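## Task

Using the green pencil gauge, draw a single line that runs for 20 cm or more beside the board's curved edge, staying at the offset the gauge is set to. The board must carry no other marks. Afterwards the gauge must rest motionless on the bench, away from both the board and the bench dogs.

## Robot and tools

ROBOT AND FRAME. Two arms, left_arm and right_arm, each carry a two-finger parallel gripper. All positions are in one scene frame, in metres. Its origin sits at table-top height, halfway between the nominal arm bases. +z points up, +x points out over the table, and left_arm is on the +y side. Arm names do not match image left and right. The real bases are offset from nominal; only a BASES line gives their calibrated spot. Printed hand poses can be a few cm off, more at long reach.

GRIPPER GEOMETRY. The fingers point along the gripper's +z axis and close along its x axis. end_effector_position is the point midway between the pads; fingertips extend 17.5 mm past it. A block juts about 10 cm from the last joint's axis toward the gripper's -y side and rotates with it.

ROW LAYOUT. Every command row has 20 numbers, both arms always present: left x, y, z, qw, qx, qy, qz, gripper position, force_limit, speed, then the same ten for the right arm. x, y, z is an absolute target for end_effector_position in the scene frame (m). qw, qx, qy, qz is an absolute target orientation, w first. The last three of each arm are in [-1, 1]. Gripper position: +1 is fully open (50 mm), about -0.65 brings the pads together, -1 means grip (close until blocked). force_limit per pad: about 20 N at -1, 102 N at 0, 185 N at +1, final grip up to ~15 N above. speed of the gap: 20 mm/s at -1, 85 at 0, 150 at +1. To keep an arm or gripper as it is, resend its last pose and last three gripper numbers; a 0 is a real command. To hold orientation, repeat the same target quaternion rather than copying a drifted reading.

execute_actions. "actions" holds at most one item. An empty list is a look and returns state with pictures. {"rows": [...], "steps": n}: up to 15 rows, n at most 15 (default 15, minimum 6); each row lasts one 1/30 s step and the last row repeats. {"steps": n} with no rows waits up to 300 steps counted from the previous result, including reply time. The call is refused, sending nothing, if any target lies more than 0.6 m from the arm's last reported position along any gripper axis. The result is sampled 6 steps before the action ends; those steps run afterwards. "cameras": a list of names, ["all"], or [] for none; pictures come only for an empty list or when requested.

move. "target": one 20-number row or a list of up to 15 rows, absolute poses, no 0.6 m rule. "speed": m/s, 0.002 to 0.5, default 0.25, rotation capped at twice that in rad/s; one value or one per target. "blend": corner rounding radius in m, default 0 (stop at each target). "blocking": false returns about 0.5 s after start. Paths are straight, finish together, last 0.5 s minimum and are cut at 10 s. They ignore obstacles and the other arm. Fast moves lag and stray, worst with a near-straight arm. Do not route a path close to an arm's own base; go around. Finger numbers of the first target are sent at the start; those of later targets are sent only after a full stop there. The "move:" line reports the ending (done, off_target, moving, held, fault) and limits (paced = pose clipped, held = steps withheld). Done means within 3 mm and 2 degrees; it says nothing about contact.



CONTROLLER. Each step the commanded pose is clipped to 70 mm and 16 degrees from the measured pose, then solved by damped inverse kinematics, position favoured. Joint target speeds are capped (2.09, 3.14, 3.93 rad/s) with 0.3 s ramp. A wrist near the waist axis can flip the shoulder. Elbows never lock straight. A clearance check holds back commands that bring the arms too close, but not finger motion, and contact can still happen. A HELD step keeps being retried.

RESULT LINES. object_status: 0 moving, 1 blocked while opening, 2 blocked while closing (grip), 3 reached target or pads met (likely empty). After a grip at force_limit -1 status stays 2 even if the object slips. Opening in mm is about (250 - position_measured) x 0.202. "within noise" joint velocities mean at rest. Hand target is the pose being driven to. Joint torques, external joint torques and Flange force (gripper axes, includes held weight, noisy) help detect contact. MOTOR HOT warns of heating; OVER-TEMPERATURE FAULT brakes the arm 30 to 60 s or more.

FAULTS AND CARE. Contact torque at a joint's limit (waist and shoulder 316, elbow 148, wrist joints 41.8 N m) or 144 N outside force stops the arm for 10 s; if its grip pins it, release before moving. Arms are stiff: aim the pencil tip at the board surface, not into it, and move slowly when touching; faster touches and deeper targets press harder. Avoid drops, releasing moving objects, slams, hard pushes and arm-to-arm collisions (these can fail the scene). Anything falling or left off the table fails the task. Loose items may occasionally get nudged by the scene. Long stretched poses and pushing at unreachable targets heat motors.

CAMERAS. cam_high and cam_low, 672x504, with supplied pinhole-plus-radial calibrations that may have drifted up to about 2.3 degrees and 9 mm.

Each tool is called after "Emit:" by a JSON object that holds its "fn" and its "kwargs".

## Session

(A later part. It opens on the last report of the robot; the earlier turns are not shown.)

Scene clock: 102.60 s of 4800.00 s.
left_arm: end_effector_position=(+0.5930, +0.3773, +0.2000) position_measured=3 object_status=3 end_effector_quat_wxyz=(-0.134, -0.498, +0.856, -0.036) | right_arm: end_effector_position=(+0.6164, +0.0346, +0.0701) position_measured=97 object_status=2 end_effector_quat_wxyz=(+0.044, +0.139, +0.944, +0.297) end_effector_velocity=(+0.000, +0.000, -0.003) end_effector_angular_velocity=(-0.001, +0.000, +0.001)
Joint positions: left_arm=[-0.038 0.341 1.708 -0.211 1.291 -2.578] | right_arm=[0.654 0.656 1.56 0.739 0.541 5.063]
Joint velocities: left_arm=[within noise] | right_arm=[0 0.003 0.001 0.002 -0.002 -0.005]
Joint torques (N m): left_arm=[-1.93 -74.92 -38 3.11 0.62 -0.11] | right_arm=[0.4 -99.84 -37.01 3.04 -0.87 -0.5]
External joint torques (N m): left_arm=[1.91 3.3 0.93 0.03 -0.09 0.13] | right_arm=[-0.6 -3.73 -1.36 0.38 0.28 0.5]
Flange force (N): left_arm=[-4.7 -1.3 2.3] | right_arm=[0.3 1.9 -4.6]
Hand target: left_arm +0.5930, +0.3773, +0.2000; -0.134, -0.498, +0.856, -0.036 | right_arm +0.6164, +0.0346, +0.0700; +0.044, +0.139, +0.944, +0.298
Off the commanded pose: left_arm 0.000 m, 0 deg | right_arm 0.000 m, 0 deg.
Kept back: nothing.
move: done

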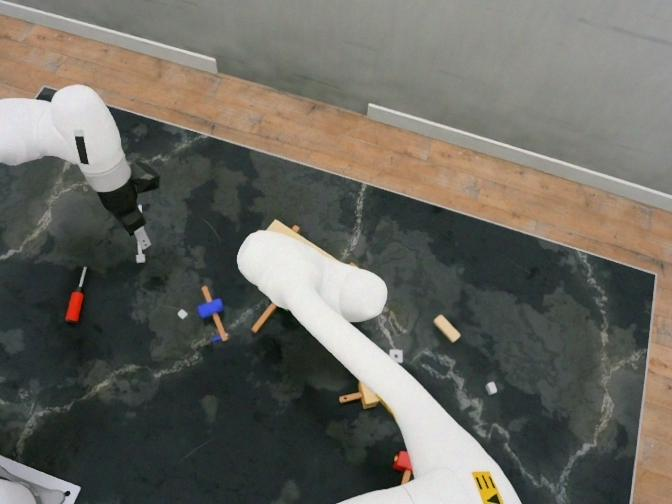

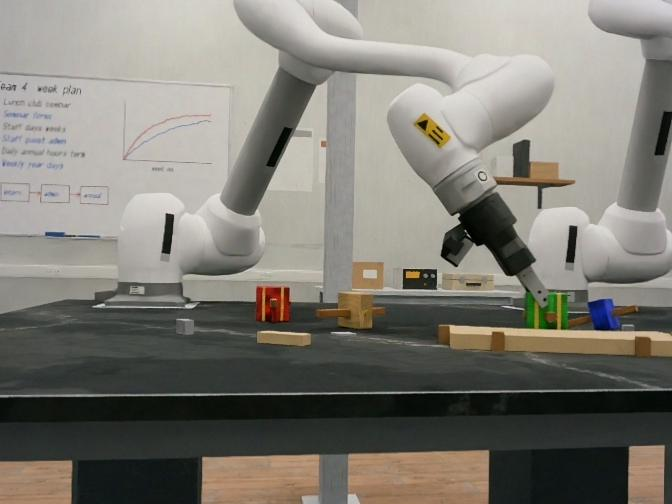

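Emit:
{"fn": "move", "kwargs": {"target": [[0.593,0.3773,0.2,-0.134,-0.498,0.856,-0.036,1,-1,0,0.6164,0.0346,0.0595,0.0437,0.1385,0.9436,0.2975,-1,-0.5,-1]], "speed": [0.04], "cameras": []}}

Emit:
{"fn": "move", "kwargs": {"target": [[0.593,0.3773,0.2,-0.134,-0.498,0.856,-0.036,1,-1,0,0.6164,0.0346,0.0585,0.0437,0.1385,0.9436,0.2975,-1,-0.5,-1]], "speed": [0.02], "cameras": []}}

Emit:
{"fn": "move", "kwargs": {"target": [[0.593,0.3773,0.2,-0.134,-0.498,0.856,-0.036,1,-1,0,0.6164,0.0346,0.058,0.0437,0.1385,0.9436,0.2975,-1,-0.5,-1]], "speed": [0.02], "cameras": []}}

Scene clock: 103.80 s of 4800.00 s.
left_arm: end_effector_position=(+0.5930, +0.3773, +0.2000) position_measured=3 object_status=3 end_effector_quat_wxyz=(-0.134, -0.498, +0.856, -0.036) | right_arm: end_effector_position=(+0.6167, +0.0346, +0.0602) position_measured=97 object_status=2 end_effector_quat_wxyz=(+0.044, +0.139, +0.944, +0.298) end_effector_velocity=(-0.002, +0.000, -0.006) end_effector_angular_velocity=(-0.003, +0.004, +0.003)
Joint positions: left_arm=[-0.038 0.341 1.708 -0.211 1.291 -2.578] | right_arm=[0.654 0.666 1.564 0.756 0.53 5.043]
Joint velocities: left_arm=[within noise] | right_arm=[0.001 0.005 0.002 0.002 0 -0.005]
Joint torques (N m): left_arm=[-1.87 -74.88 -37.89 3.17 0.61 -0.19] | right_arm=[20.28 -48.06 -6.36 1.74 5.12 -0.21]
External joint torques (N m): left_arm=[2.4 3.04 0.77 0 -0.07 0.21] | right_arm=[-20.28 -55.74 -31.63 1.59 -5.68 0.21]
Flange force (N): left_arm=[-5.3 -0.9 1.8] | right_arm=[-15.8 22.6 -57.7]
Hand target: left_arm +0.5930, +0.3773, +0.2000; -0.134, -0.498, +0.856, -0.036 | right_arm +0.6164, +0.0346, +0.0595; +0.044, +0.139, +0.944, +0.298
Off the commanded pose: left_arm 0.000 m, 0 deg | right_arm 0.001 m, 0 deg.
Kept back: nothing.
move: done
No camera images: "cameras" was empty.

Scene clock: 104.50 s of 4800.00 s.
left_arm: end_effector_position=(+0.5930, +0.3773, +0.2000) position_measured=3 object_status=3 end_effector_quat_wxyz=(-0.134, -0.498, +0.856, -0.036) | right_arm: end_effector_position=(+0.6164, +0.0346, +0.0585) position_measured=97 object_status=2 end_effector_quat_wxyz=(+0.044, +0.139, +0.944, +0.298)
Joint positions: left_arm=[-0.038 0.341 1.708 -0.211 1.291 -2.578] | right_arm=[0.654 0.667 1.565 0.758 0.529 5.041]
Joint velocities: within noise
Joint torques (N m): left_arm=[-1.44 -74.87 -37.88 3.17 0.66 -0.26] | right_arm=[19 -43.81 0.24 0.43 7.17 -0.12]
External joint torques (N m): left_arm=[1.51 2.55 0.62 -0.02 -0.11 0.28] | right_arm=[-19.36 -59.93 -38.14 2.9 -7.73 0.12]
Flange force (N): left_arm=[-4.0 -1.0 1.7] | right_arm=[-18.2 29.4 -56.0]
Hand target: left_arm +0.5930, +0.3773, +0.2000; -0.134, -0.498, +0.856, -0.036 | right_arm +0.6164, +0.0346, +0.0585; +0.044, +0.139, +0.944, +0.298
Off the commanded pose: left_arm 0.000 m, 0 deg | right_arm 0.000 m, 0 deg.
Kept back: nothing.
move: done
No camera images: "cameras" was empty.

Scene clock: 105.20 s of 4800.00 s.
left_arm: end_effector_position=(+0.5930, +0.3773, +0.2000) position_measured=3 object_status=3 end_effector_quat_wxyz=(-0.134, -0.498, +0.856, -0.036) | right_arm: end_effector_position=(+0.6164, +0.0346, +0.0580) position_measured=97 object_status=2 end_effector_quat_wxyz=(+0.044, +0.139, +0.944, +0.297)
Joint positions: left_arm=[-0.038 0.341 1.708 -0.211 1.291 -2.578] | right_arm=[0.654 0.668 1.565 0.759 0.528 5.04]
Joint velocities: within noise
Joint torques (N m): left_arm=[-1.45 -75.68 -38.12 3.13 0.5 -0.2] | right_arm=[18.72 -42.74 1.55 0.2 7.42 -0.14]
External joint torques (N m): left_arm=[1.94 2.78 0.82 0.05 0.05 0.22] | right_arm=[-18.62 -61.12 -39.43 3.11 -7.98 0.14]
Flange force (N): left_arm=[-4.5 -0.8 1.7] | right_arm=[-18.1 31.4 -56.0]
Hand target: left_arm +0.5930, +0.3773, +0.2000; -0.134, -0.498, +0.856, -0.036 | right_arm +0.6164, +0.0346, +0.0580; +0.044, +0.139, +0.944, +0.298
Off the commanded pose: left_arm 0.000 m, 0 deg | right_arm 0.000 m, 0 deg.
Kept back: nothing.
move: done
No camera images: "cameras" was empty.

Emit:
{"fn": "move", "kwargs": {"target": [[0.593,0.3773,0.2,-0.134,-0.498,0.856,-0.036,1,-1,0,0.6164,0.0346,0.068,0.0437,0.1385,0.9436,0.2975,-1,-0.5,-1]], "speed": [0.04]}}

Emit:
{"fn": "zoom_image", "kwargs": {"camera": "cam_low", "region": [500, 270, 580, 350]}}

Scene clock: 106.23 s of 4800.00 s.
left_arm: end_effector_position=(+0.5930, +0.3773, +0.2000) position_measured=3 object_status=3 end_effector_quat_wxyz=(-0.134, -0.498, +0.856, -0.036) | right_arm: end_effector_position=(+0.6163, +0.0346, +0.0679) position_measured=97 object_status=2 end_effector_quat_wxyz=(+0.044, +0.138, +0.944, +0.298)
Joint positions: left_arm=[-0.038 0.341 1.708 -0.211 1.291 -2.578] | right_arm=[0.654 0.658 1.561 0.743 0.539 5.059]
Joint velocities: within noise
Joint torques (N m): left_arm=[-1.34 -74.98 -37.86 3.08 0.54 -0.23] | right_arm=[0.75 -102.58 -34.93 3.16 -0.66 -0.63]
External joint torques (N m): left_arm=[1.5 2.13 0.5 0.08 0 0.25] | right_arm=[-0.75 -0.5 -3.08 0.22 0.09 0.63]
Flange force (N): left_arm=[-3.7 -0.7 1.2] | right_arm=[-4.4 6.5 1.2]
Hand target: left_arm +0.5930, +0.3773, +0.2000; -0.134, -0.498, +0.856, -0.036 | right_arm +0.6164, +0.0346, +0.0680; +0.044, +0.139, +0.944, +0.298
Off the commanded pose: left_arm 0.000 m, 0 deg | right_arm 0.000 m, 0 deg.
Kept back: nothing.
move: done

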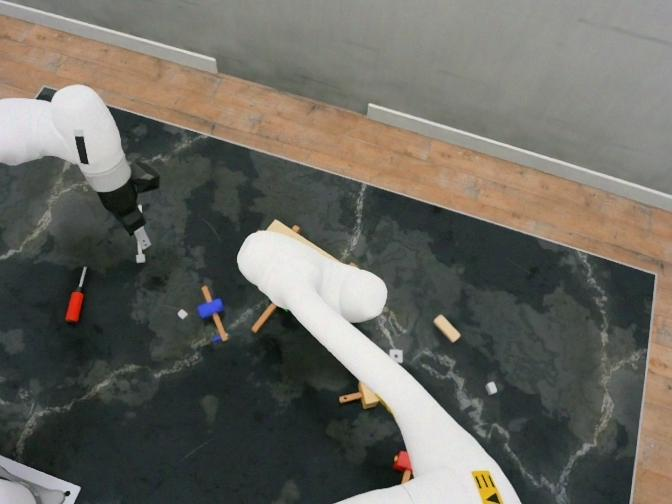

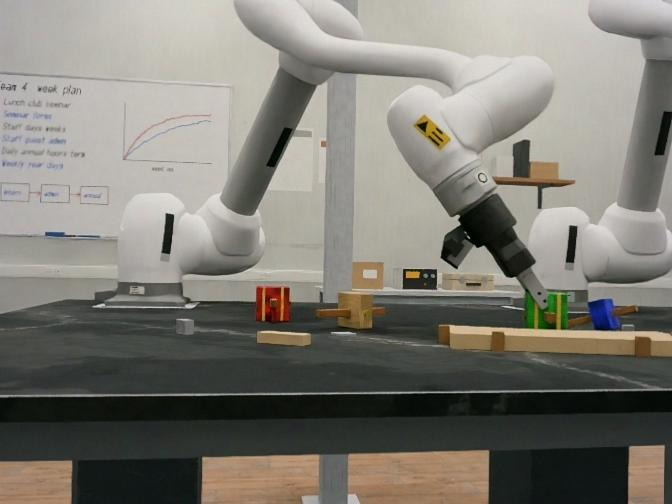

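Scaled by 6.300 from the camera's 672x504 image, which has a finer 960x720 frame.

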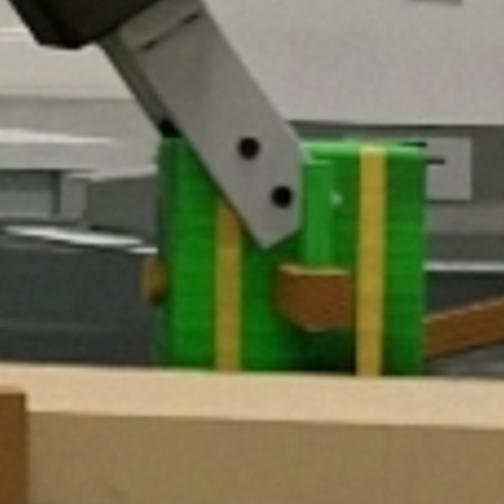

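Emit:
{"fn": "move", "kwargs": {"target": [[0.593,0.3773,0.2,-0.134,-0.498,0.856,-0.036,1,-1,0,0.6164,0.0346,0.0605,0.0437,0.1385,0.9436,0.2975,-1,-0.5,-1]], "speed": [0.02], "cameras": []}}

Scene clock: 107.20 s of 4800.00 s.
left_arm: end_effector_position=(+0.5930, +0.3773, +0.2000) position_measured=3 object_status=3 end_effector_quat_wxyz=(-0.134, -0.498, +0.856, -0.036) | right_arm: end_effector_position=(+0.6164, +0.0346, +0.0606) position_measured=97 object_status=2 end_effector_quat_wxyz=(+0.044, +0.139, +0.944, +0.297)
Joint positions: left_arm=[-0.038 0.341 1.708 -0.211 1.291 -2.578] | right_arm=[0.654 0.665 1.564 0.755 0.531 5.045]
Joint velocities: within noise
Joint torques (N m): left_arm=[-0.67 -75.19 -37.98 3.14 0.64 -0.22] | right_arm=[0.68 -104.04 -35.41 3.45 -1 -0.54]
External joint torques (N m): left_arm=[0.89 3.74 0.99 0 -0.1 0.23] | right_arm=[-0.62 0.04 -2.6 -0.11 0.44 0.54]
Flange force (N): left_arm=[-4.0 -2.4 2.9] | right_arm=[-4.5 6.5 1.3]
Hand target: left_arm +0.5930, +0.3773, +0.2000; -0.134, -0.498, +0.856, -0.036 | right_arm +0.6164, +0.0346, +0.0605; +0.044, +0.139, +0.944, +0.298
Off the commanded pose: left_arm 0.000 m, 0 deg | right_arm 0.000 m, 0 deg.
Kept back: nothing.
move: done
No camera images: "cameras" was empty.

Emit:
{"fn": "move", "kwargs": {"target": [[0.593,0.3773,0.2,-0.134,-0.498,0.856,-0.036,1,-1,0,0.6164,0.0346,0.0595,0.0437,0.1385,0.9436,0.2975,-1,-0.5,-1]], "speed": [0.02], "cameras": []}}

Scene clock: 108.13 s of 4800.00 s.
left_arm: end_effector_position=(+0.5930, +0.3773, +0.2000) position_measured=3 object_status=3 end_effector_quat_wxyz=(-0.134, -0.498, +0.856, -0.036) | right_arm: end_effector_position=(+0.6164, +0.0346, +0.0595) position_measured=97 object_status=2 end_effector_quat_wxyz=(+0.044, +0.139, +0.944, +0.298)
Joint positions: left_arm=[-0.038 0.341 1.708 -0.211 1.291 -2.578] | right_arm=[0.654 0.666 1.564 0.757 0.53 5.043]
Joint velocities: within noise
Joint torques (N m): left_arm=[-1.36 -75.1 -38.15 3.13 0.57 -0.23] | right_arm=[0.42 -100.75 -35.19 3.15 -0.73 -0.38]
External joint torques (N m): left_arm=[1.12 3.14 0.89 0.01 -0.04 0.25] | right_arm=[-0.62 -2.95 -2.7 0.17 0.17 0.38]
Flange force (N): left_arm=[-3.8 -1.6 2.3] | right_arm=[-2.1 4.6 -2.5]
Hand target: left_arm +0.5930, +0.3773, +0.2000; -0.134, -0.498, +0.856, -0.036 | right_arm +0.6164, +0.0346, +0.0595; +0.044, +0.139, +0.944, +0.298
Off the commanded pose: left_arm 0.000 m, 0 deg | right_arm 0.000 m, 0 deg.
Kept back: nothing.
move: done
No camera images: "cameras" was empty.

Emit:
{"fn": "move", "kwargs": {"target": [[0.593,0.3773,0.2,-0.134,-0.498,0.856,-0.036,1,-1,0,0.6164,0.0346,0.0589,0.0437,0.1385,0.9436,0.2975,-1,-0.5,-1]], "speed": [0.02], "cameras": []}}

Scene clock: 109.07 s of 4800.00 s.
left_arm: end_effector_position=(+0.5930, +0.3773, +0.2000) position_measured=3 object_status=3 end_effector_quat_wxyz=(-0.134, -0.498, +0.856, -0.036) | right_arm: end_effector_position=(+0.6164, +0.0346, +0.0590) position_measured=97 object_status=2 end_effector_quat_wxyz=(+0.044, +0.138, +0.944, +0.298)
Joint positions: left_arm=[-0.038 0.341 1.708 -0.211 1.291 -2.578] | right_arm=[0.654 0.667 1.564 0.758 0.529 5.041]
Joint velocities: within noise
Joint torques (N m): left_arm=[-0.9 -75.17 -37.87 3.19 0.61 -0.17] | right_arm=[1.17 -78.13 -26.75 1.94 -1.01 -0.29]
External joint torques (N m): left_arm=[1.14 3.26 0.84 -0.04 -0.07 0.19] | right_arm=[-1.33 -26.02 -11.19 1.39 0.46 0.29]
Flange force (N): left_arm=[-3.9 -1.9 2.4] | right_arm=[2.6 10.6 -28.1]
Hand target: left_arm +0.5930, +0.3773, +0.2000; -0.134, -0.498, +0.856, -0.036 | right_arm +0.6164, +0.0346, +0.0589; +0.044, +0.139, +0.944, +0.298
Off the commanded pose: left_arm 0.000 m, 0 deg | right_arm 0.000 m, 0 deg.
Kept back: nothing.
move: done
No camera images: "cameras" was empty.

Emit:
{"fn": "move", "kwargs": {"target": [[0.593,0.3773,0.2,-0.134,-0.498,0.856,-0.036,1,-1,0,0.6164,0.0346,0.0665,0.0437,0.1385,0.9436,0.2975,-1,-0.5,-1],[0.593,0.3773,0.2,-0.134,-0.498,0.856,-0.036,1,-1,0,0.6547,0.0231,0.0665,0.0437,0.1385,0.9436,0.2975,-1,-0.5,-1]], "speed": [0.05,0.06]}}

Emit:
{"fn": "zoom_image", "kwargs": {"camera": "cam_low", "region": [500, 270, 580, 350]}}

Emit:
{"fn": "zoom_image", "kwargs": {"camera": "cam_high", "region": [220, 210, 360, 340]}}

Scene clock: 113.37 s of 4800.00 s.
left_arm: end_effector_position=(+0.5930, +0.3773, +0.2000) position_measured=3 object_status=3 end_effector_quat_wxyz=(-0.134, -0.498, +0.856, -0.036) | right_arm: end_effector_position=(+0.6546, +0.0231, +0.0665) position_measured=97 object_status=2 end_effector_quat_wxyz=(+0.044, +0.138, +0.944, +0.298)
Joint positions: left_arm=[-0.038 0.341 1.708 -0.211 1.291 -2.578] | right_arm=[0.617 0.69 1.504 0.73 0.577 5.047]
Joint velocities: within noise
Joint torques (N m): left_arm=[-1.64 -75.2 -38.14 3.17 0.59 -0.12] | right_arm=[-1.59 -104.12 -36.48 3.38 -0.56 -0.34]
External joint torques (N m): left_arm=[1.63 2.9 0.9 -0.02 -0.05 0.14] | right_arm=[1.86 -2.29 -2.12 0.13 0.01 0.34]
Flange force (N): left_arm=[-4.1 -1.0 2.1] | right_arm=[0.5 5.0 -0.8]
Hand target: left_arm +0.5930, +0.3773, +0.2000; -0.134, -0.498, +0.856, -0.036 | right_arm +0.6547, +0.0231, +0.0665; +0.044, +0.139, +0.944, +0.298
Off the commanded pose: left_arm 0.000 m, 0 deg | right_arm 0.000 m, 0 deg.
Kept back: nothing.
move: done

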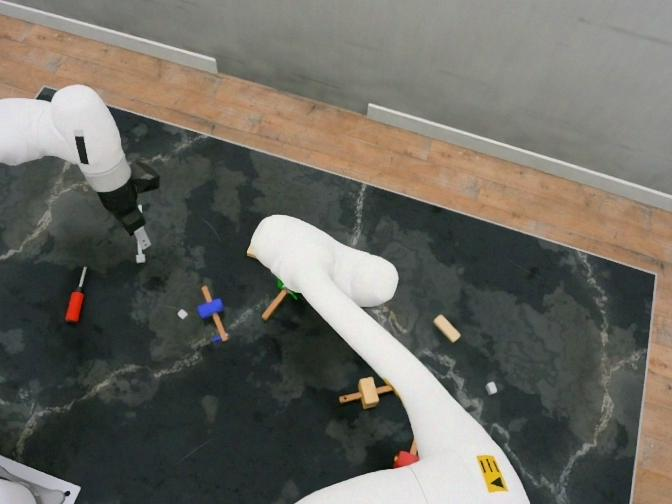

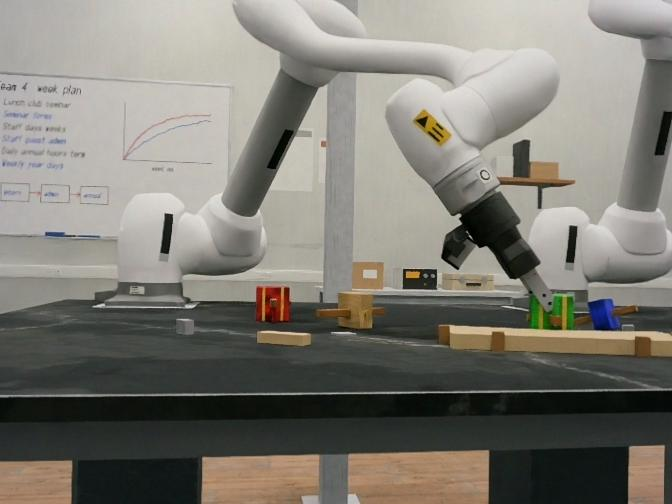

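Scaled by 6.300 from the camera's 672x504 image, which has a finer 960x720 frame.

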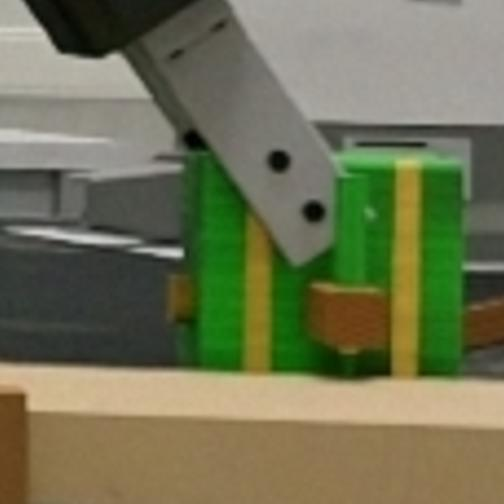

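Scaled by 3.600 from the camera's 672x504 image, which has a finer 960x720 frame.

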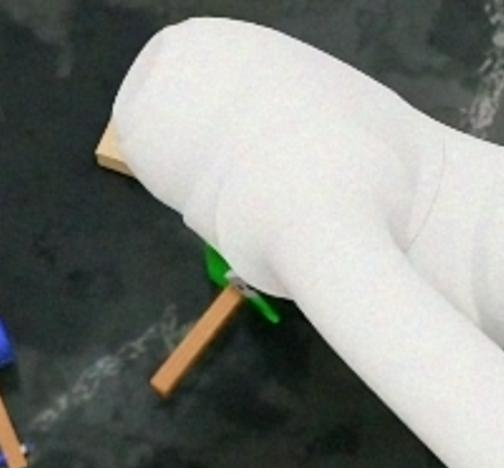

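Emit:
{"fn": "move", "kwargs": {"target": [[0.593,0.3773,0.2,-0.134,-0.498,0.856,-0.036,1,-1,0,0.6614,0.0211,0.0665,0.0437,0.1385,0.9436,0.2975,-1,-0.5,-1]], "speed": [0.03], "cameras": ["cam_low"]}}

Emit:
{"fn": "zoom_image", "kwargs": {"camera": "cam_low", "region": [540, 300, 580, 340]}}

Scene clock: 114.33 s of 4800.00 s.
left_arm: end_effector_position=(+0.5930, +0.3773, +0.2000) position_measured=3 object_status=3 end_effector_quat_wxyz=(-0.134, -0.498, +0.856, -0.036) | right_arm: end_effector_position=(+0.6613, +0.0211, +0.0665) position_measured=97 object_status=2 end_effector_quat_wxyz=(+0.044, +0.138, +0.944, +0.298)
Joint positions: left_arm=[-0.038 0.341 1.708 -0.211 1.291 -2.578] | right_arm=[0.611 0.695 1.494 0.728 0.584 5.046]
Joint velocities: within noise
Joint torques (N m): left_arm=[-1.64 -75.04 -37.97 3.15 0.58 -0.26] | right_arm=[0.44 -106.49 -36.34 3.46 -0.58 -0.33]
External joint torques (N m): left_arm=[1.63 2.76 0.78 -0.01 -0.04 0.28] | right_arm=[-0.44 -0.61 -2.42 0.09 0.02 0.33]
Flange force (N): left_arm=[-4.2 -0.9 1.9] | right_arm=[-3.5 4.7 0.8]
Hand target: left_arm +0.5930, +0.3773, +0.2000; -0.134, -0.498, +0.856, -0.036 | right_arm +0.6614, +0.0211, +0.0665; +0.044, +0.139, +0.944, +0.298
Off the commanded pose: left_arm 0.000 m, 0 deg | right_arm 0.000 m, 0 deg.
Kept back: nothing.
move: done
Images, in order (width x height): cam_low 672x504.

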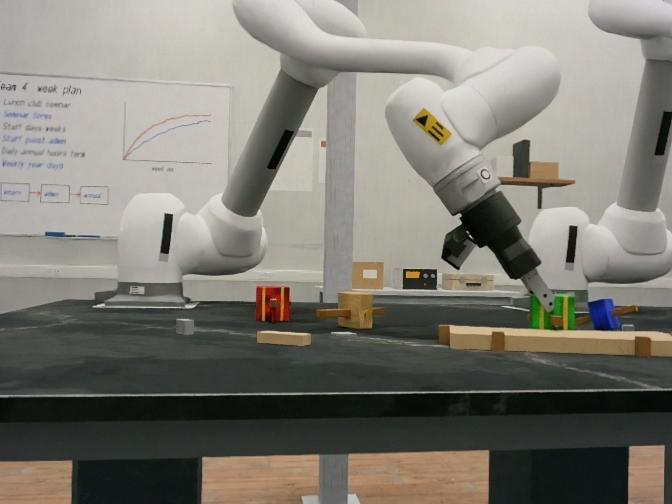

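Scaled by 12.600 from the camera's 672x504 image, which has a finer 960x720 frame.

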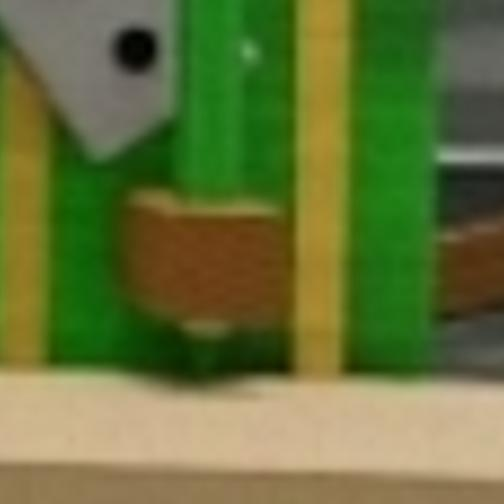

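Emit:
{"fn": "move", "kwargs": {"target": [[0.593,0.3773,0.2,-0.134,-0.498,0.856,-0.036,1,-1,0,0.6614,0.0211,0.069,0.0437,0.1385,0.9436,0.2975,-1,-0.5,-1],[0.593,0.3773,0.2,-0.134,-0.498,0.856,-0.036,1,-1,0,0.6652,0.0199,0.069,0.0437,0.1385,0.9436,0.2975,-1,-0.5,-1]], "speed": [0.03,0.02], "cameras": ["cam_low"]}}

Emit:
{"fn": "zoom_image", "kwargs": {"camera": "cam_low", "region": [540, 300, 580, 340]}}

Scene clock: 116.10 s of 4800.00 s.
left_arm: end_effector_position=(+0.5930, +0.3773, +0.2000) position_measured=3 object_status=3 end_effector_quat_wxyz=(-0.134, -0.498, +0.856, -0.036) | right_arm: end_effector_position=(+0.6652, +0.0199, +0.0690) position_measured=97 object_status=2 end_effector_quat_wxyz=(+0.044, +0.138, +0.944, +0.298)
Joint positions: left_arm=[-0.038 0.341 1.708 -0.211 1.291 -2.578] | right_arm=[0.607 0.696 1.487 0.723 0.591 5.049]
Joint velocities: within noise
Joint torques (N m): left_arm=[-1.04 -74.8 -38.01 3.06 0.59 -0.22] | right_arm=[-0.26 -105.62 -36.6 3.5 -0.71 -0.38]
External joint torques (N m): left_arm=[0.9 2.89 0.76 0.09 -0.06 0.24] | right_arm=[0.4 -1.45 -2.22 0.07 0.15 0.38]
Flange force (N): left_arm=[-3.4 -1.6 2.1] | right_arm=[-1.9 4.8 -0.3]
Hand target: left_arm +0.5930, +0.3773, +0.2000; -0.134, -0.498, +0.856, -0.036 | right_arm +0.6652, +0.0199, +0.0690; +0.044, +0.139, +0.944, +0.298
Off the commanded pose: left_arm 0.000 m, 0 deg | right_arm 0.000 m, 0 deg.
Kept back: nothing.
move: done
Images, in order (width x height): cam_low 672x504.

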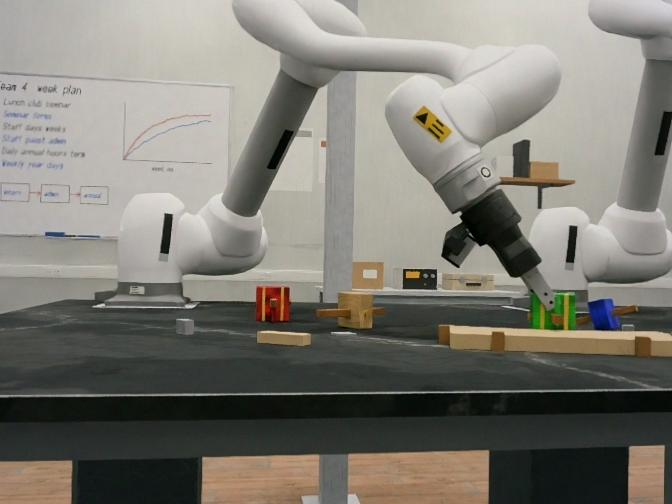

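Scaled by 12.600 from the camera's 672x504 image, which has a finer 960x720 frame.

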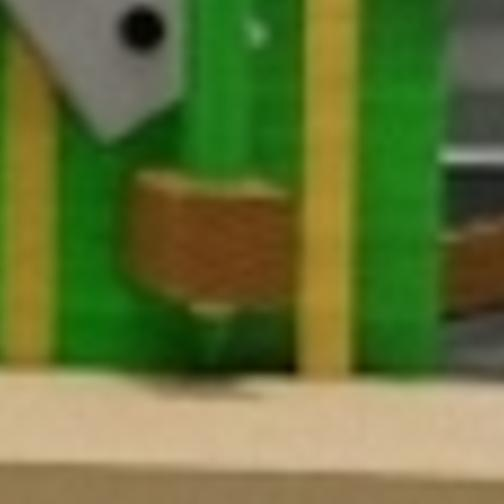

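Emit:
{"fn": "move", "kwargs": {"target": [[0.593,0.3773,0.2,-0.134,-0.498,0.856,-0.036,1,-1,0,0.6666,0.0195,0.069,0.0437,0.1385,0.9436,0.2975,-1,-0.5,-1]], "speed": [0.02], "cameras": []}}

Scene clock: 117.07 s of 4800.00 s.
left_arm: end_effector_position=(+0.5930, +0.3773, +0.2000) position_measured=3 object_status=3 end_effector_quat_wxyz=(-0.134, -0.498, +0.856, -0.036) | right_arm: end_effector_position=(+0.6666, +0.0195, +0.0690) position_measured=97 object_status=2 end_effector_quat_wxyz=(+0.044, +0.138, +0.944, +0.298)
Joint positions: left_arm=[-0.038 0.341 1.708 -0.211 1.291 -2.578] | right_arm=[0.606 0.697 1.485 0.722 0.592 5.049]
Joint velocities: within noise
Joint torques (N m): left_arm=[-1.59 -75.02 -38.01 3.2 0.65 -0.23] | right_arm=[0.78 -106.29 -36.79 3.43 -0.74 -0.32]
External joint torques (N m): left_arm=[1.67 2.8 0.7 -0.04 -0.11 0.25] | right_arm=[-0.68 -1.46 -2.28 0.16 0.17 0.32]
Flange force (N): left_arm=[-4.3 -1.1 1.9] | right_arm=[-2.9 4.0 -0.7]
Hand target: left_arm +0.5930, +0.3773, +0.2000; -0.134, -0.498, +0.856, -0.036 | right_arm +0.6666, +0.0195, +0.0690; +0.044, +0.139, +0.944, +0.298
Off the commanded pose: left_arm 0.000 m, 0 deg | right_arm 0.000 m, 0 deg.
Kept back: nothing.
move: done
No camera images: "cameras" was empty.

Emit:
{"fn": "move", "kwargs": {"target": [[0.593,0.3773,0.2,-0.134,-0.498,0.856,-0.036,1,-1,0,0.668,0.0191,0.069,0.0437,0.1385,0.9436,0.2975,-1,-0.5,-1]], "speed": [0.02], "cameras": []}}

Scene clock: 118.00 s of 4800.00 s.
left_arm: end_effector_position=(+0.5930, +0.3773, +0.2000) position_measured=3 object_status=3 end_effector_quat_wxyz=(-0.134, -0.498, +0.856, -0.036) | right_arm: end_effector_position=(+0.6680, +0.0191, +0.0690) position_measured=97 object_status=2 end_effector_quat_wxyz=(+0.044, +0.138, +0.944, +0.298)
Joint positions: left_arm=[-0.038 0.341 1.708 -0.211 1.291 -2.578] | right_arm=[0.604 0.699 1.482 0.722 0.594 5.049]
Joint velocities: within noise
Joint torques (N m): left_arm=[-1.99 -74.92 -38.1 3.19 0.65 -0.16] | right_arm=[0.4 -106.01 -37.12 3.52 -0.77 -0.4]
External joint torques (N m): left_arm=[1.63 2.98 0.88 -0.06 -0.12 0.18] | right_arm=[-0.83 -0.81 -1.59 0.05 0.2 0.39]
Flange force (N): left_arm=[-4.2 -1.1 2.2] | right_arm=[-2.6 3.3 -0.5]
Hand target: left_arm +0.5930, +0.3773, +0.2000; -0.134, -0.498, +0.856, -0.036 | right_arm +0.6680, +0.0191, +0.0690; +0.044, +0.139, +0.944, +0.298
Off the commanded pose: left_arm 0.000 m, 0 deg | right_arm 0.000 m, 0 deg.
Kept back: nothing.
move: done
No camera images: "cameras" was empty.

Emit:
{"fn": "move", "kwargs": {"target": [[0.593,0.3773,0.2,-0.134,-0.498,0.856,-0.036,1,-1,0,0.6694,0.0187,0.069,0.0437,0.1385,0.9436,0.2975,-1,-0.5,-1]], "speed": [0.02], "cameras": []}}

Scene clock: 118.93 s of 4800.00 s.
left_arm: end_effector_position=(+0.5930, +0.3773, +0.2000) position_measured=3 object_status=3 end_effector_quat_wxyz=(-0.134, -0.498, +0.856, -0.036) | right_arm: end_effector_position=(+0.6694, +0.0187, +0.0690) position_measured=97 object_status=2 end_effector_quat_wxyz=(+0.044, +0.138, +0.944, +0.298)
Joint positions: left_arm=[-0.038 0.341 1.708 -0.211 1.291 -2.578] | right_arm=[0.603 0.7 1.48 0.721 0.595 5.049]
Joint velocities: within noise
Joint torques (N m): left_arm=[-1.63 -75.7 -38.13 3.1 0.59 -0.2] | right_arm=[0.1 -105.7 -36.62 3.42 -0.93 -0.38]
External joint torques (N m): left_arm=[1.6 3.89 1 0.04 -0.05 0.22] | right_arm=[-0.03 -1.75 -2.26 0.16 0.37 0.38]
Flange force (N): left_arm=[-5.0 -2.1 2.7] | right_arm=[-2.3 4.6 -0.9]
Hand target: left_arm +0.5930, +0.3773, +0.2000; -0.134, -0.498, +0.856, -0.036 | right_arm +0.6694, +0.0187, +0.0690; +0.044, +0.139, +0.944, +0.298
Off the commanded pose: left_arm 0.000 m, 0 deg | right_arm 0.000 m, 0 deg.
Kept back: nothing.
move: done
No camera images: "cameras" was empty.

Emit:
{"fn": "move", "kwargs": {"target": [[0.593,0.3773,0.2,-0.134,-0.498,0.856,-0.036,1,-1,0,0.6708,0.0183,0.069,0.0437,0.1385,0.9436,0.2975,-1,-0.5,-1]], "speed": [0.02], "cameras": ["cam_high"]}}

Emit:
{"fn": "zoom_image", "kwargs": {"camera": "cam_high", "region": [240, 230, 330, 320]}}

Scene clock: 119.90 s of 4800.00 s.
left_arm: end_effector_position=(+0.5930, +0.3773, +0.2000) position_measured=3 object_status=3 end_effector_quat_wxyz=(-0.134, -0.498, +0.856, -0.036) | right_arm: end_effector_position=(+0.6707, +0.0184, +0.0690) position_measured=97 object_status=2 end_effector_quat_wxyz=(+0.044, +0.138, +0.944, +0.297)
Joint positions: left_arm=[-0.038 0.341 1.708 -0.211 1.291 -2.578] | right_arm=[0.602 0.701 1.478 0.72 0.597 5.049]
Joint velocities: within noise
Joint torques (N m): left_arm=[-1.66 -75.2 -38.03 3.22 0.58 -0.11] | right_arm=[-24.17 -102.19 -45.02 0.55 -9.8 -1.26]
External joint torques (N m): left_arm=[1.71 3.36 0.89 -0.07 -0.04 0.13] | right_arm=[24.43 -6.22 5.83 3.06 9.24 1.26]
Flange force (N): left_arm=[-4.6 -1.6 2.3] | right_arm=[27.7 7.6 -7.6]
Hand target: left_arm +0.5930, +0.3773, +0.2000; -0.134, -0.498, +0.856, -0.036 | right_arm +0.6708, +0.0183, +0.0690; +0.044, +0.139, +0.944, +0.298
Off the commanded pose: left_arm 0.000 m, 0 deg | right_arm 0.000 m, 0 deg.
Kept back: nothing.
move: done
Images, in order (width x height): cam_high 672x504.

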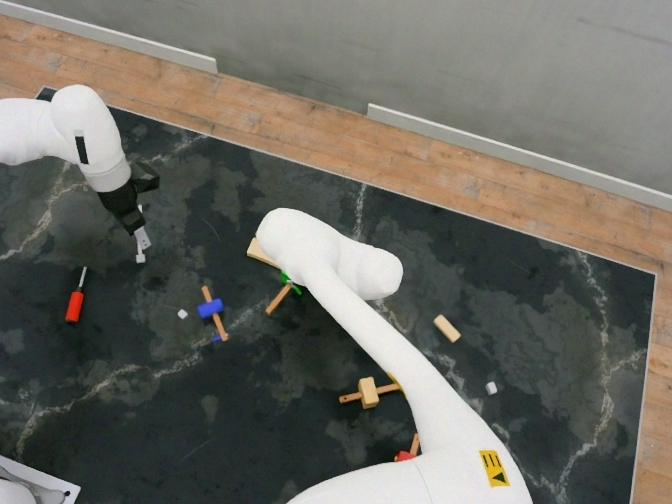

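Scaled by 5.600 from the camera's 672x504 image, which has a finer 960x720 frame.

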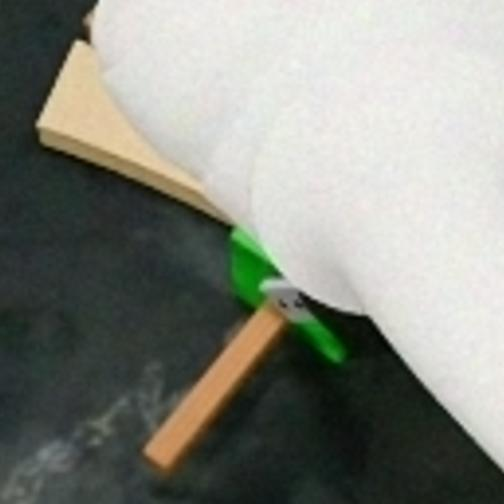

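Emit:
{"fn": "move", "kwargs": {"target": [[0.593,0.3773,0.2,-0.134,-0.498,0.856,-0.036,1,-1,0,0.6626,0.0207,0.069,0.0437,0.1385,0.9436,0.2975,-1,-0.5,-1],[0.593,0.3773,0.2,-0.134,-0.498,0.856,-0.036,1,-1,0,0.6832,0.1145,0.069,0.0141,0.0447,0.9527,0.3004,-1,-0.5,-1],[0.593,0.3773,0.2,-0.134,-0.498,0.856,-0.036,1,-1,0,0.6887,0.1140,0.069,0.0141,0.0447,0.9527,0.3004,-1,-0.5,-1]], "speed": [0.04,0.08,0.03]}}

Emit:
{"fn": "zoom_image", "kwargs": {"camera": "cam_low", "region": [560, 280, 671, 350]}}

Emit:
{"fn": "zoom_image", "kwargs": {"camera": "cam_high", "region": [220, 210, 330, 320]}}

Scene clock: 123.67 s of 4800.00 s.
left_arm: end_effector_position=(+0.5930, +0.3773, +0.2000) position_measured=3 object_status=3 end_effector_quat_wxyz=(-0.134, -0.498, +0.856, -0.036) | right_arm: end_effector_position=(+0.6886, +0.1140, +0.0690) position_measured=97 object_status=2 end_effector_quat_wxyz=(+0.014, +0.045, +0.953, +0.300)
Joint positions: left_arm=[-0.038 0.341 1.708 -0.211 1.291 -2.578] | right_arm=[0.652 0.833 1.227 0.669 0.769 5.016]
Joint velocities: within noise
Joint torques (N m): left_arm=[-0.81 -75.05 -38.21 3.14 0.64 -0.19] | right_arm=[2.06 -118.2 -39.74 4.04 -0.76 -0.25]
External joint torques (N m): left_arm=[1.03 2.01 0.68 0.04 -0.1 0.21] | right_arm=[-1.96 -2.22 -1.52 0.13 0.24 0.25]
Flange force (N): left_arm=[-2.8 -0.6 1.7] | right_arm=[-2.4 1.3 -2.6]
Hand target: left_arm +0.5930, +0.3773, +0.2000; -0.134, -0.498, +0.856, -0.036 | right_arm +0.6887, +0.1140, +0.0690; +0.014, +0.045, +0.953, +0.300
Off the commanded pose: left_arm 0.000 m, 0 deg | right_arm 0.000 m, 0 deg.
Kept back: nothing.
move: done

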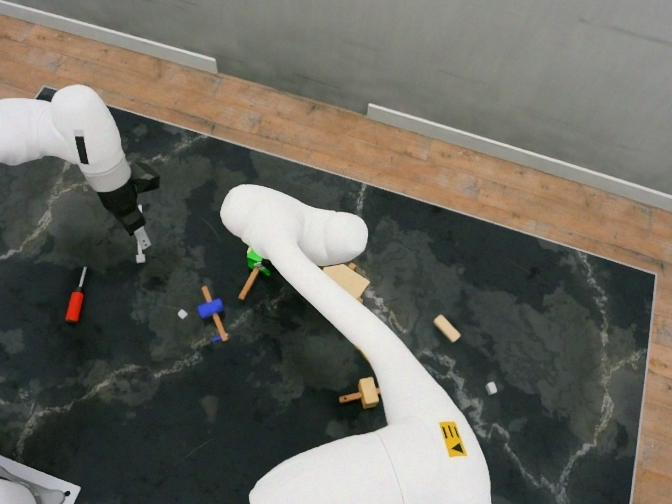

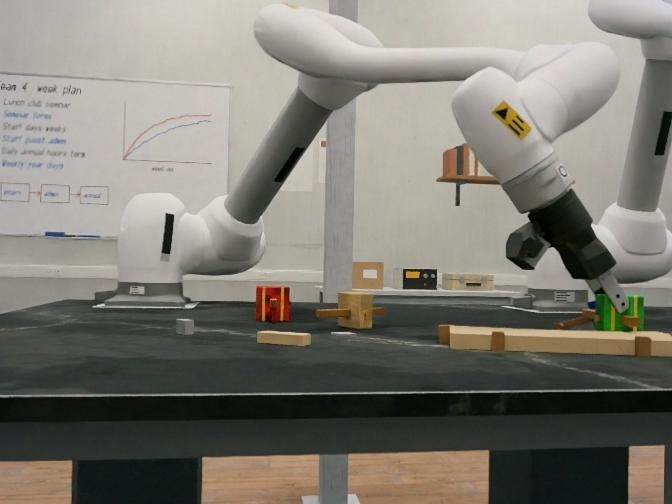

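Scaled by 4.541 from the camera's 672x504 image, which has a finer 960x720 frame.

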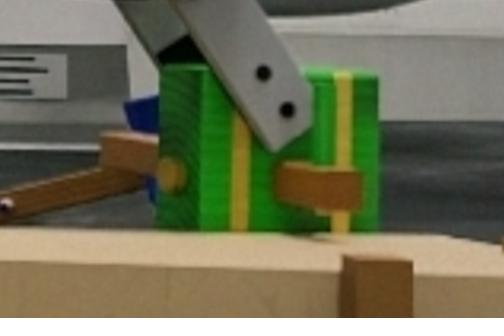

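Scaled by 4.582 from the camera's 672x504 image, which has a finer 960x720 frame.

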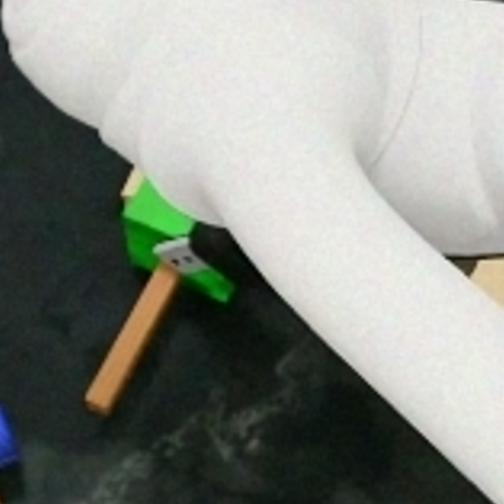

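Emit:
{"fn": "move", "kwargs": {"target": [[0.593,0.3773,0.2,-0.134,-0.498,0.856,-0.036,1,-1,0,0.6899,0.1139,0.069,0.0141,0.0447,0.9527,0.3004,-1,-0.5,-1]], "speed": [0.02], "cameras": []}}

Scene clock: 124.70 s of 4800.00 s.
left_arm: end_effector_position=(+0.5930, +0.3773, +0.2000) position_measured=3 object_status=3 end_effector_quat_wxyz=(-0.134, -0.498, +0.856, -0.036) | right_arm: end_effector_position=(+0.6899, +0.1139, +0.0690) position_measured=97 object_status=2 end_effector_quat_wxyz=(+0.014, +0.045, +0.953, +0.300)
Joint positions: left_arm=[-0.038 0.341 1.708 -0.211 1.291 -2.578] | right_arm=[0.651 0.835 1.224 0.668 0.77 5.016]
Joint velocities: within noise
Joint torques (N m): left_arm=[-1.29 -74.41 -38.04 3.12 0.67 -0.16] | right_arm=[0.6 -118.98 -38.61 4.01 -0.65 -0.38]
External joint torques (N m): left_arm=[1.21 1.66 0.65 0.04 -0.12 0.18] | right_arm=[-0.45 -1.13 -2.58 0.14 0.14 0.37]
Flange force (N): left_arm=[-2.7 -0.1 1.5] | right_arm=[-4.7 4.9 0.3]
Hand target: left_arm +0.5930, +0.3773, +0.2000; -0.134, -0.498, +0.856, -0.036 | right_arm +0.6899, +0.1139, +0.0690; +0.014, +0.045, +0.953, +0.300
Off the commanded pose: left_arm 0.000 m, 0 deg | right_arm 0.000 m, 0 deg.
Kept back: nothing.
move: done
No camera images: "cameras" was empty.

Emit:
{"fn": "move", "kwargs": {"target": [[0.593,0.3773,0.2,-0.134,-0.498,0.856,-0.036,1,-1,0,0.6911,0.1138,0.069,0.0141,0.0447,0.9527,0.3004,-1,-0.5,-1]], "speed": [0.02], "cameras": []}}

Scene clock: 125.63 s of 4800.00 s.
left_arm: end_effector_position=(+0.5930, +0.3773, +0.2000) position_measured=3 object_status=3 end_effector_quat_wxyz=(-0.134, -0.498, +0.856, -0.036) | right_arm: end_effector_position=(+0.6910, +0.1138, +0.0690) position_measured=97 object_status=2 end_effector_quat_wxyz=(+0.014, +0.045, +0.953, +0.300)
Joint positions: left_arm=[-0.038 0.341 1.708 -0.211 1.291 -2.578] | right_arm=[0.65 0.836 1.221 0.668 0.772 5.016]
Joint velocities: within noise
Joint torques (N m): left_arm=[-1.18 -75.54 -37.99 3.12 0.57 -0.16] | right_arm=[-9.74 -116.52 -42.42 2.49 -4.65 -0.9]
External joint torques (N m): left_arm=[1.35 2.68 0.57 0.05 -0.03 0.18] | right_arm=[9.94 -3.8 1.21 1.67 4.13 0.89]
Flange force (N): left_arm=[-3.8 -1.4 1.6] | right_arm=[9.4 6.0 -3.5]
Hand target: left_arm +0.5930, +0.3773, +0.2000; -0.134, -0.498, +0.856, -0.036 | right_arm +0.6911, +0.1138, +0.0690; +0.014, +0.045, +0.953, +0.300
Off the commanded pose: left_arm 0.000 m, 0 deg | right_arm 0.000 m, 0 deg.
Kept back: nothing.
move: done
No camera images: "cameras" was empty.

Emit:
{"fn": "move", "kwargs": {"target": [[0.593,0.3773,0.2,-0.134,-0.498,0.856,-0.036,1,-1,0,0.6821,0.1146,0.069,0.0141,0.0447,0.9527,0.3004,-1,-0.5,-1],[0.593,0.3773,0.2,-0.134,-0.498,0.856,-0.036,1,-1,0,0.6611,0.0212,0.069,0.0437,0.1385,0.9436,0.2975,-1,-0.5,-1],[0.593,0.3773,0.2,-0.134,-0.498,0.856,-0.036,1,-1,0,0.6239,-0.0669,0.069,0.0728,0.2310,0.9253,0.2917,-1,-0.5,-1],[0.593,0.3773,0.2,-0.134,-0.498,0.856,-0.036,1,-1,0,0.6290,-0.0696,0.069,0.0728,0.2310,0.9253,0.2917,-1,-0.5,-1]], "speed": [0.04,0.1,0.1,0.03]}}

Emit:
{"fn": "zoom_image", "kwargs": {"camera": "cam_low", "region": [460, 260, 560, 350]}}

Emit:
{"fn": "zoom_image", "kwargs": {"camera": "cam_high", "region": [240, 230, 370, 360]}}

Scene clock: 129.37 s of 4800.00 s.
left_arm: end_effector_position=(+0.5930, +0.3773, +0.2000) position_measured=3 object_status=3 end_effector_quat_wxyz=(-0.134, -0.498, +0.856, -0.036) | right_arm: end_effector_position=(+0.6289, -0.0696, +0.0690) position_measured=97 object_status=2 end_effector_quat_wxyz=(+0.073, +0.231, +0.925, +0.292)
Joint positions: left_arm=[-0.038 0.341 1.708 -0.211 1.291 -2.578] | right_arm=[0.57 0.571 1.717 0.784 0.428 5.093]
Joint velocities: within noise
Joint torques (N m): left_arm=[-1.14 -74.74 -38.06 3.13 0.58 -0.2] | right_arm=[0.29 -92.72 -36.04 2.86 -0.77 -0.15]
External joint torques (N m): left_arm=[1.08 3.04 0.9 0.01 -0.05 0.22] | right_arm=[-0.12 -1.3 -0.42 0.11 0.14 0.15]
Flange force (N): left_arm=[-3.6 -1.5 2.3] | right_arm=[0.2 0.7 -1.8]
Hand target: left_arm +0.5930, +0.3773, +0.2000; -0.134, -0.498, +0.856, -0.036 | right_arm +0.6290, -0.0696, +0.0690; +0.073, +0.231, +0.925, +0.292
Off the commanded pose: left_arm 0.000 m, 0 deg | right_arm 0.000 m, 0 deg.
Kept back: nothing.
move: done

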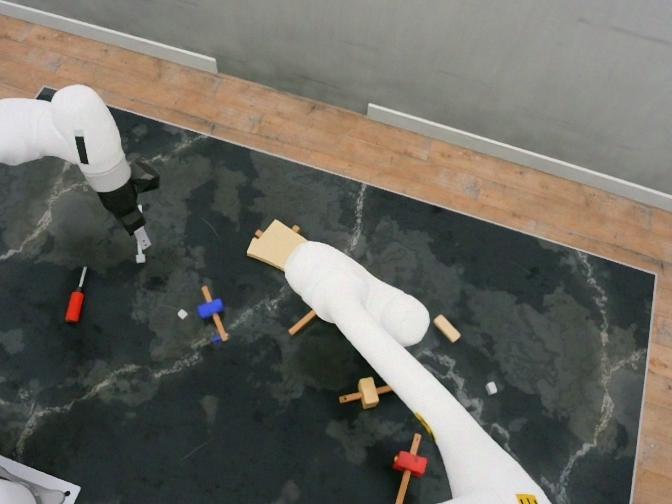

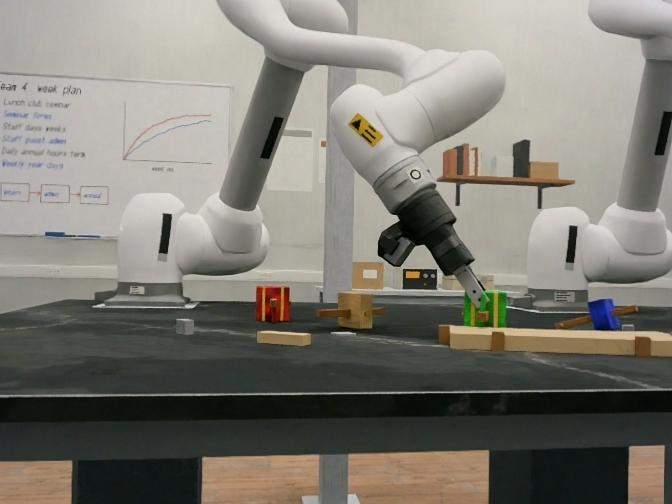

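Scaled by 5.040 from the camera's 672x504 image, which has a finer 960x720 frame.

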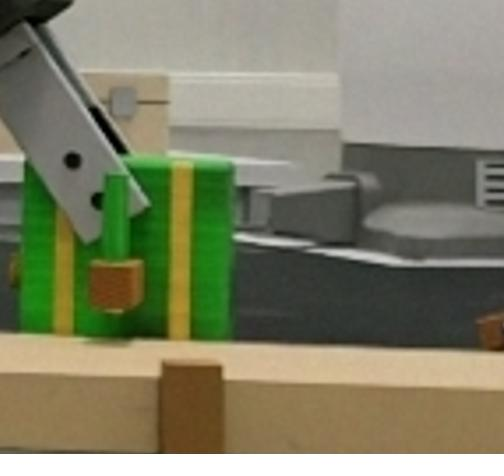

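Scaled by 3.877 from the camera's 672x504 image, which has a finer 960x720 frame.

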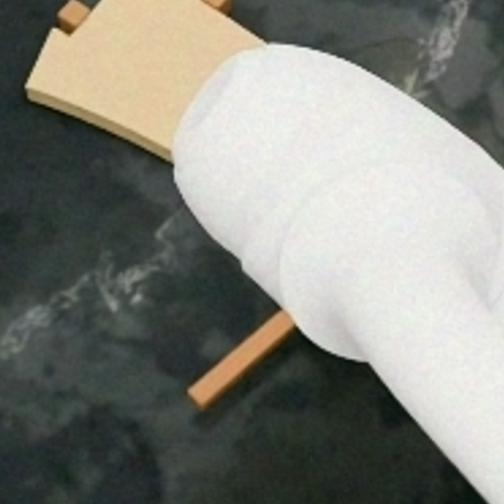

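Emit:
{"fn": "move", "kwargs": {"target": [[0.593,0.3773,0.2,-0.134,-0.498,0.856,-0.036,1,-1,0,0.6300,-0.0702,0.069,0.0728,0.2310,0.9253,0.2917,-1,-0.5,-1]], "speed": [0.02], "cameras": []}}

Scene clock: 130.30 s of 4800.00 s.
left_arm: end_effector_position=(+0.5930, +0.3773, +0.2000) position_measured=3 object_status=3 end_effector_quat_wxyz=(-0.134, -0.498, +0.856, -0.036) | right_arm: end_effector_position=(+0.6300, -0.0702, +0.0690) position_measured=97 object_status=2 end_effector_quat_wxyz=(+0.073, +0.231, +0.925, +0.292)
Joint positions: left_arm=[-0.038 0.341 1.708 -0.211 1.291 -2.578] | right_arm=[0.569 0.571 1.716 0.784 0.429 5.092]
Joint velocities: within noise
Joint torques (N m): left_arm=[-1.36 -74.95 -38.23 3.21 0.57 -0.2] | right_arm=[0.86 -92.37 -34.61 2.83 -0.83 -0.42]
External joint torques (N m): left_arm=[1.7 2.28 0.79 -0.03 -0.04 0.22] | right_arm=[-1.11 -1.43 -1.78 0.15 0.2 0.42]
Flange force (N): left_arm=[-3.8 -0.3 1.7] | right_arm=[-2.2 3.5 -1.6]
Hand target: left_arm +0.5930, +0.3773, +0.2000; -0.134, -0.498, +0.856, -0.036 | right_arm +0.6300, -0.0702, +0.0690; +0.073, +0.231, +0.925, +0.292
Off the commanded pose: left_arm 0.000 m, 0 deg | right_arm 0.000 m, 0 deg.
Kept back: nothing.
move: done
No camera images: "cameras" was empty.

Emit:
{"fn": "move", "kwargs": {"target": [[0.593,0.3773,0.2,-0.134,-0.498,0.856,-0.036,1,-1,0,0.6311,-0.0708,0.069,0.0728,0.2310,0.9253,0.2917,-1,-0.5,-1]], "speed": [0.02], "cameras": []}}

Scene clock: 131.23 s of 4800.00 s.
left_arm: end_effector_position=(+0.5930, +0.3773, +0.2000) position_measured=3 object_status=3 end_effector_quat_wxyz=(-0.134, -0.498, +0.856, -0.036) | right_arm: end_effector_position=(+0.6310, -0.0708, +0.0690) position_measured=97 object_status=2 end_effector_quat_wxyz=(+0.073, +0.231, +0.925, +0.292)
Joint positions: left_arm=[-0.038 0.341 1.708 -0.211 1.291 -2.578] | right_arm=[0.568 0.572 1.715 0.784 0.43 5.091]
Joint velocities: within noise
Joint torques (N m): left_arm=[-1 -75.12 -38.19 3.09 0.6 -0.17] | right_arm=[-6.65 -91.18 -36.92 2.44 -3.56 -0.27]
External joint torques (N m): left_arm=[0.99 3.45 1.11 0.05 -0.06 0.19] | right_arm=[6.87 -3.18 0.29 0.54 2.93 0.27]
Flange force (N): left_arm=[-3.7 -1.8 2.8] | right_arm=[7.5 4.2 -4.2]
Hand target: left_arm +0.5930, +0.3773, +0.2000; -0.134, -0.498, +0.856, -0.036 | right_arm +0.6311, -0.0708, +0.0690; +0.073, +0.231, +0.925, +0.292
Off the commanded pose: left_arm 0.000 m, 0 deg | right_arm 0.000 m, 0 deg.
Kept back: nothing.
move: done
No camera images: "cameras" was empty.

Emit:
{"fn": "move", "kwargs": {"target": [[0.593,0.3773,0.2,-0.134,-0.498,0.856,-0.036,1,-1,0,0.6285,-0.0694,0.069,0.0728,0.2310,0.9253,0.2917,-1,-0.5,-1],[0.593,0.3773,0.2,-0.134,-0.498,0.856,-0.036,1,-1,0,0.6207,-0.0835,0.069,0.0776,0.2460,0.9214,0.2905,-1,-0.5,-1],[0.593,0.3773,0.2,-0.134,-0.498,0.856,-0.036,1,-1,0,0.6224,-0.0845,0.069,0.0776,0.2460,0.9214,0.2905,-1,-0.5,-1],[0.593,0.3773,0.2,-0.134,-0.498,0.856,-0.036,1,-1,0,0.6227,-0.0846,0.0655,0.0776,0.2460,0.9214,0.2905,-1,-0.5,-1]], "speed": [0.03,0.03,0.02,0.02], "cameras": ["cam_low"]}}

Emit:
{"fn": "zoom_image", "kwargs": {"camera": "cam_low", "region": [450, 300, 500, 350]}}

Scene clock: 134.83 s of 4800.00 s.
left_arm: end_effector_position=(+0.5930, +0.3773, +0.2000) position_measured=3 object_status=3 end_effector_quat_wxyz=(-0.134, -0.498, +0.856, -0.036) | right_arm: end_effector_position=(+0.6227, -0.0846, +0.0656) position_measured=97 object_status=2 end_effector_quat_wxyz=(+0.078, +0.246, +0.921, +0.291) end_effector_velocity=(+0.001, +0.000, -0.001) end_effector_angular_velocity=(+0.000, -0.002, +0.001)
Joint positions: left_arm=[-0.038 0.341 1.708 -0.211 1.291 -2.578] | right_arm=[0.564 0.555 1.754 0.805 0.399 5.09]
Joint velocities: left_arm=[within noise] | right_arm=[0 0.001 -0.001 0.003 -0.001 -0.005]
Joint torques (N m): left_arm=[-1.49 -75.25 -38.12 3.12 0.57 -0.23] | right_arm=[-0.78 -88.05 -33.07 1.94 -1.17 0.09]
External joint torques (N m): left_arm=[1.65 3.04 0.9 0.04 -0.03 0.25] | right_arm=[0.85 -4.41 -3.09 0.92 0.53 -0.09]
Flange force (N): left_arm=[-4.4 -1.1 2.1] | right_arm=[-0.1 2.4 -3.4]
Hand target: left_arm +0.5930, +0.3773, +0.2000; -0.134, -0.498, +0.856, -0.036 | right_arm +0.6227, -0.0846, +0.0655; +0.078, +0.246, +0.921, +0.291
Off the commanded pose: left_arm 0.000 m, 0 deg | right_arm 0.000 m, 0 deg.
Kept back: nothing.
move: done
Images, in order (width x height): cam_low 672x504.

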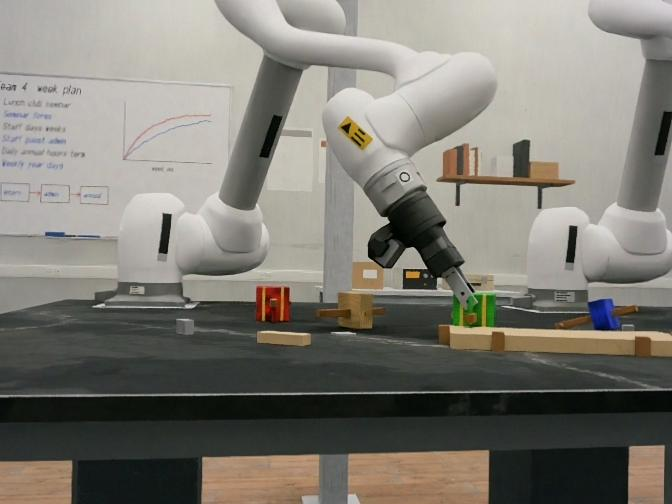

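Scaled by 10.080 from the camera's 672x504 image, which has a finer 960x720 frame.

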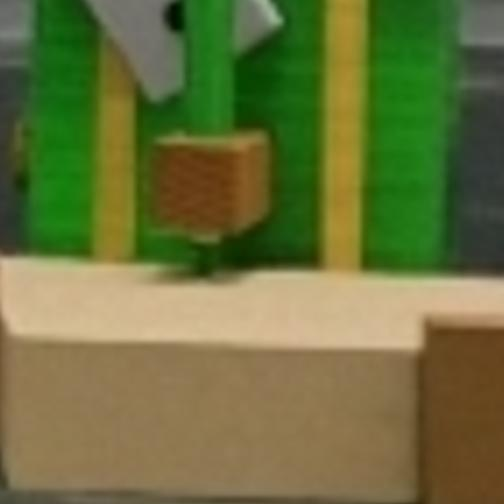

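Emit:
{"fn": "move", "kwargs": {"target": [[0.593,0.3773,0.2,-0.134,-0.498,0.856,-0.036,1,-1,0,0.6230,-0.0848,0.0648,0.0776,0.2460,0.9214,0.2905,-1,-0.5,-1]], "speed": [0.02], "cameras": []}}

Scene clock: 135.77 s of 4800.00 s.
left_arm: end_effector_position=(+0.5930, +0.3773, +0.2000) position_measured=3 object_status=3 end_effector_quat_wxyz=(-0.134, -0.498, +0.856, -0.036) | right_arm: end_effector_position=(+0.6230, -0.0848, +0.0649) position_measured=97 object_status=2 end_effector_quat_wxyz=(+0.078, +0.246, +0.921, +0.291)
Joint positions: left_arm=[-0.038 0.341 1.708 -0.211 1.291 -2.578] | right_arm=[0.563 0.556 1.754 0.807 0.399 5.087]
Joint velocities: within noise
Joint torques (N m): left_arm=[-1.79 -74.95 -37.95 3.22 0.61 -0.2] | right_arm=[-12.26 -67.43 -28.34 1.32 -4.79 0.02]
External joint torques (N m): left_arm=[2.39 2.17 0.58 -0.03 -0.07 0.22] | right_arm=[12.45 -25.12 -7.81 1.53 4.16 -0.03]
Flange force (N): left_arm=[-4.7 0.0 1.2] | right_arm=[17.0 13.4 -29.1]
Hand target: left_arm +0.5930, +0.3773, +0.2000; -0.134, -0.498, +0.856, -0.036 | right_arm +0.6230, -0.0848, +0.0648; +0.078, +0.246, +0.921, +0.291
Off the commanded pose: left_arm 0.000 m, 0 deg | right_arm 0.000 m, 0 deg.
Kept back: nothing.
move: done
No camera images: "cameras" was empty.


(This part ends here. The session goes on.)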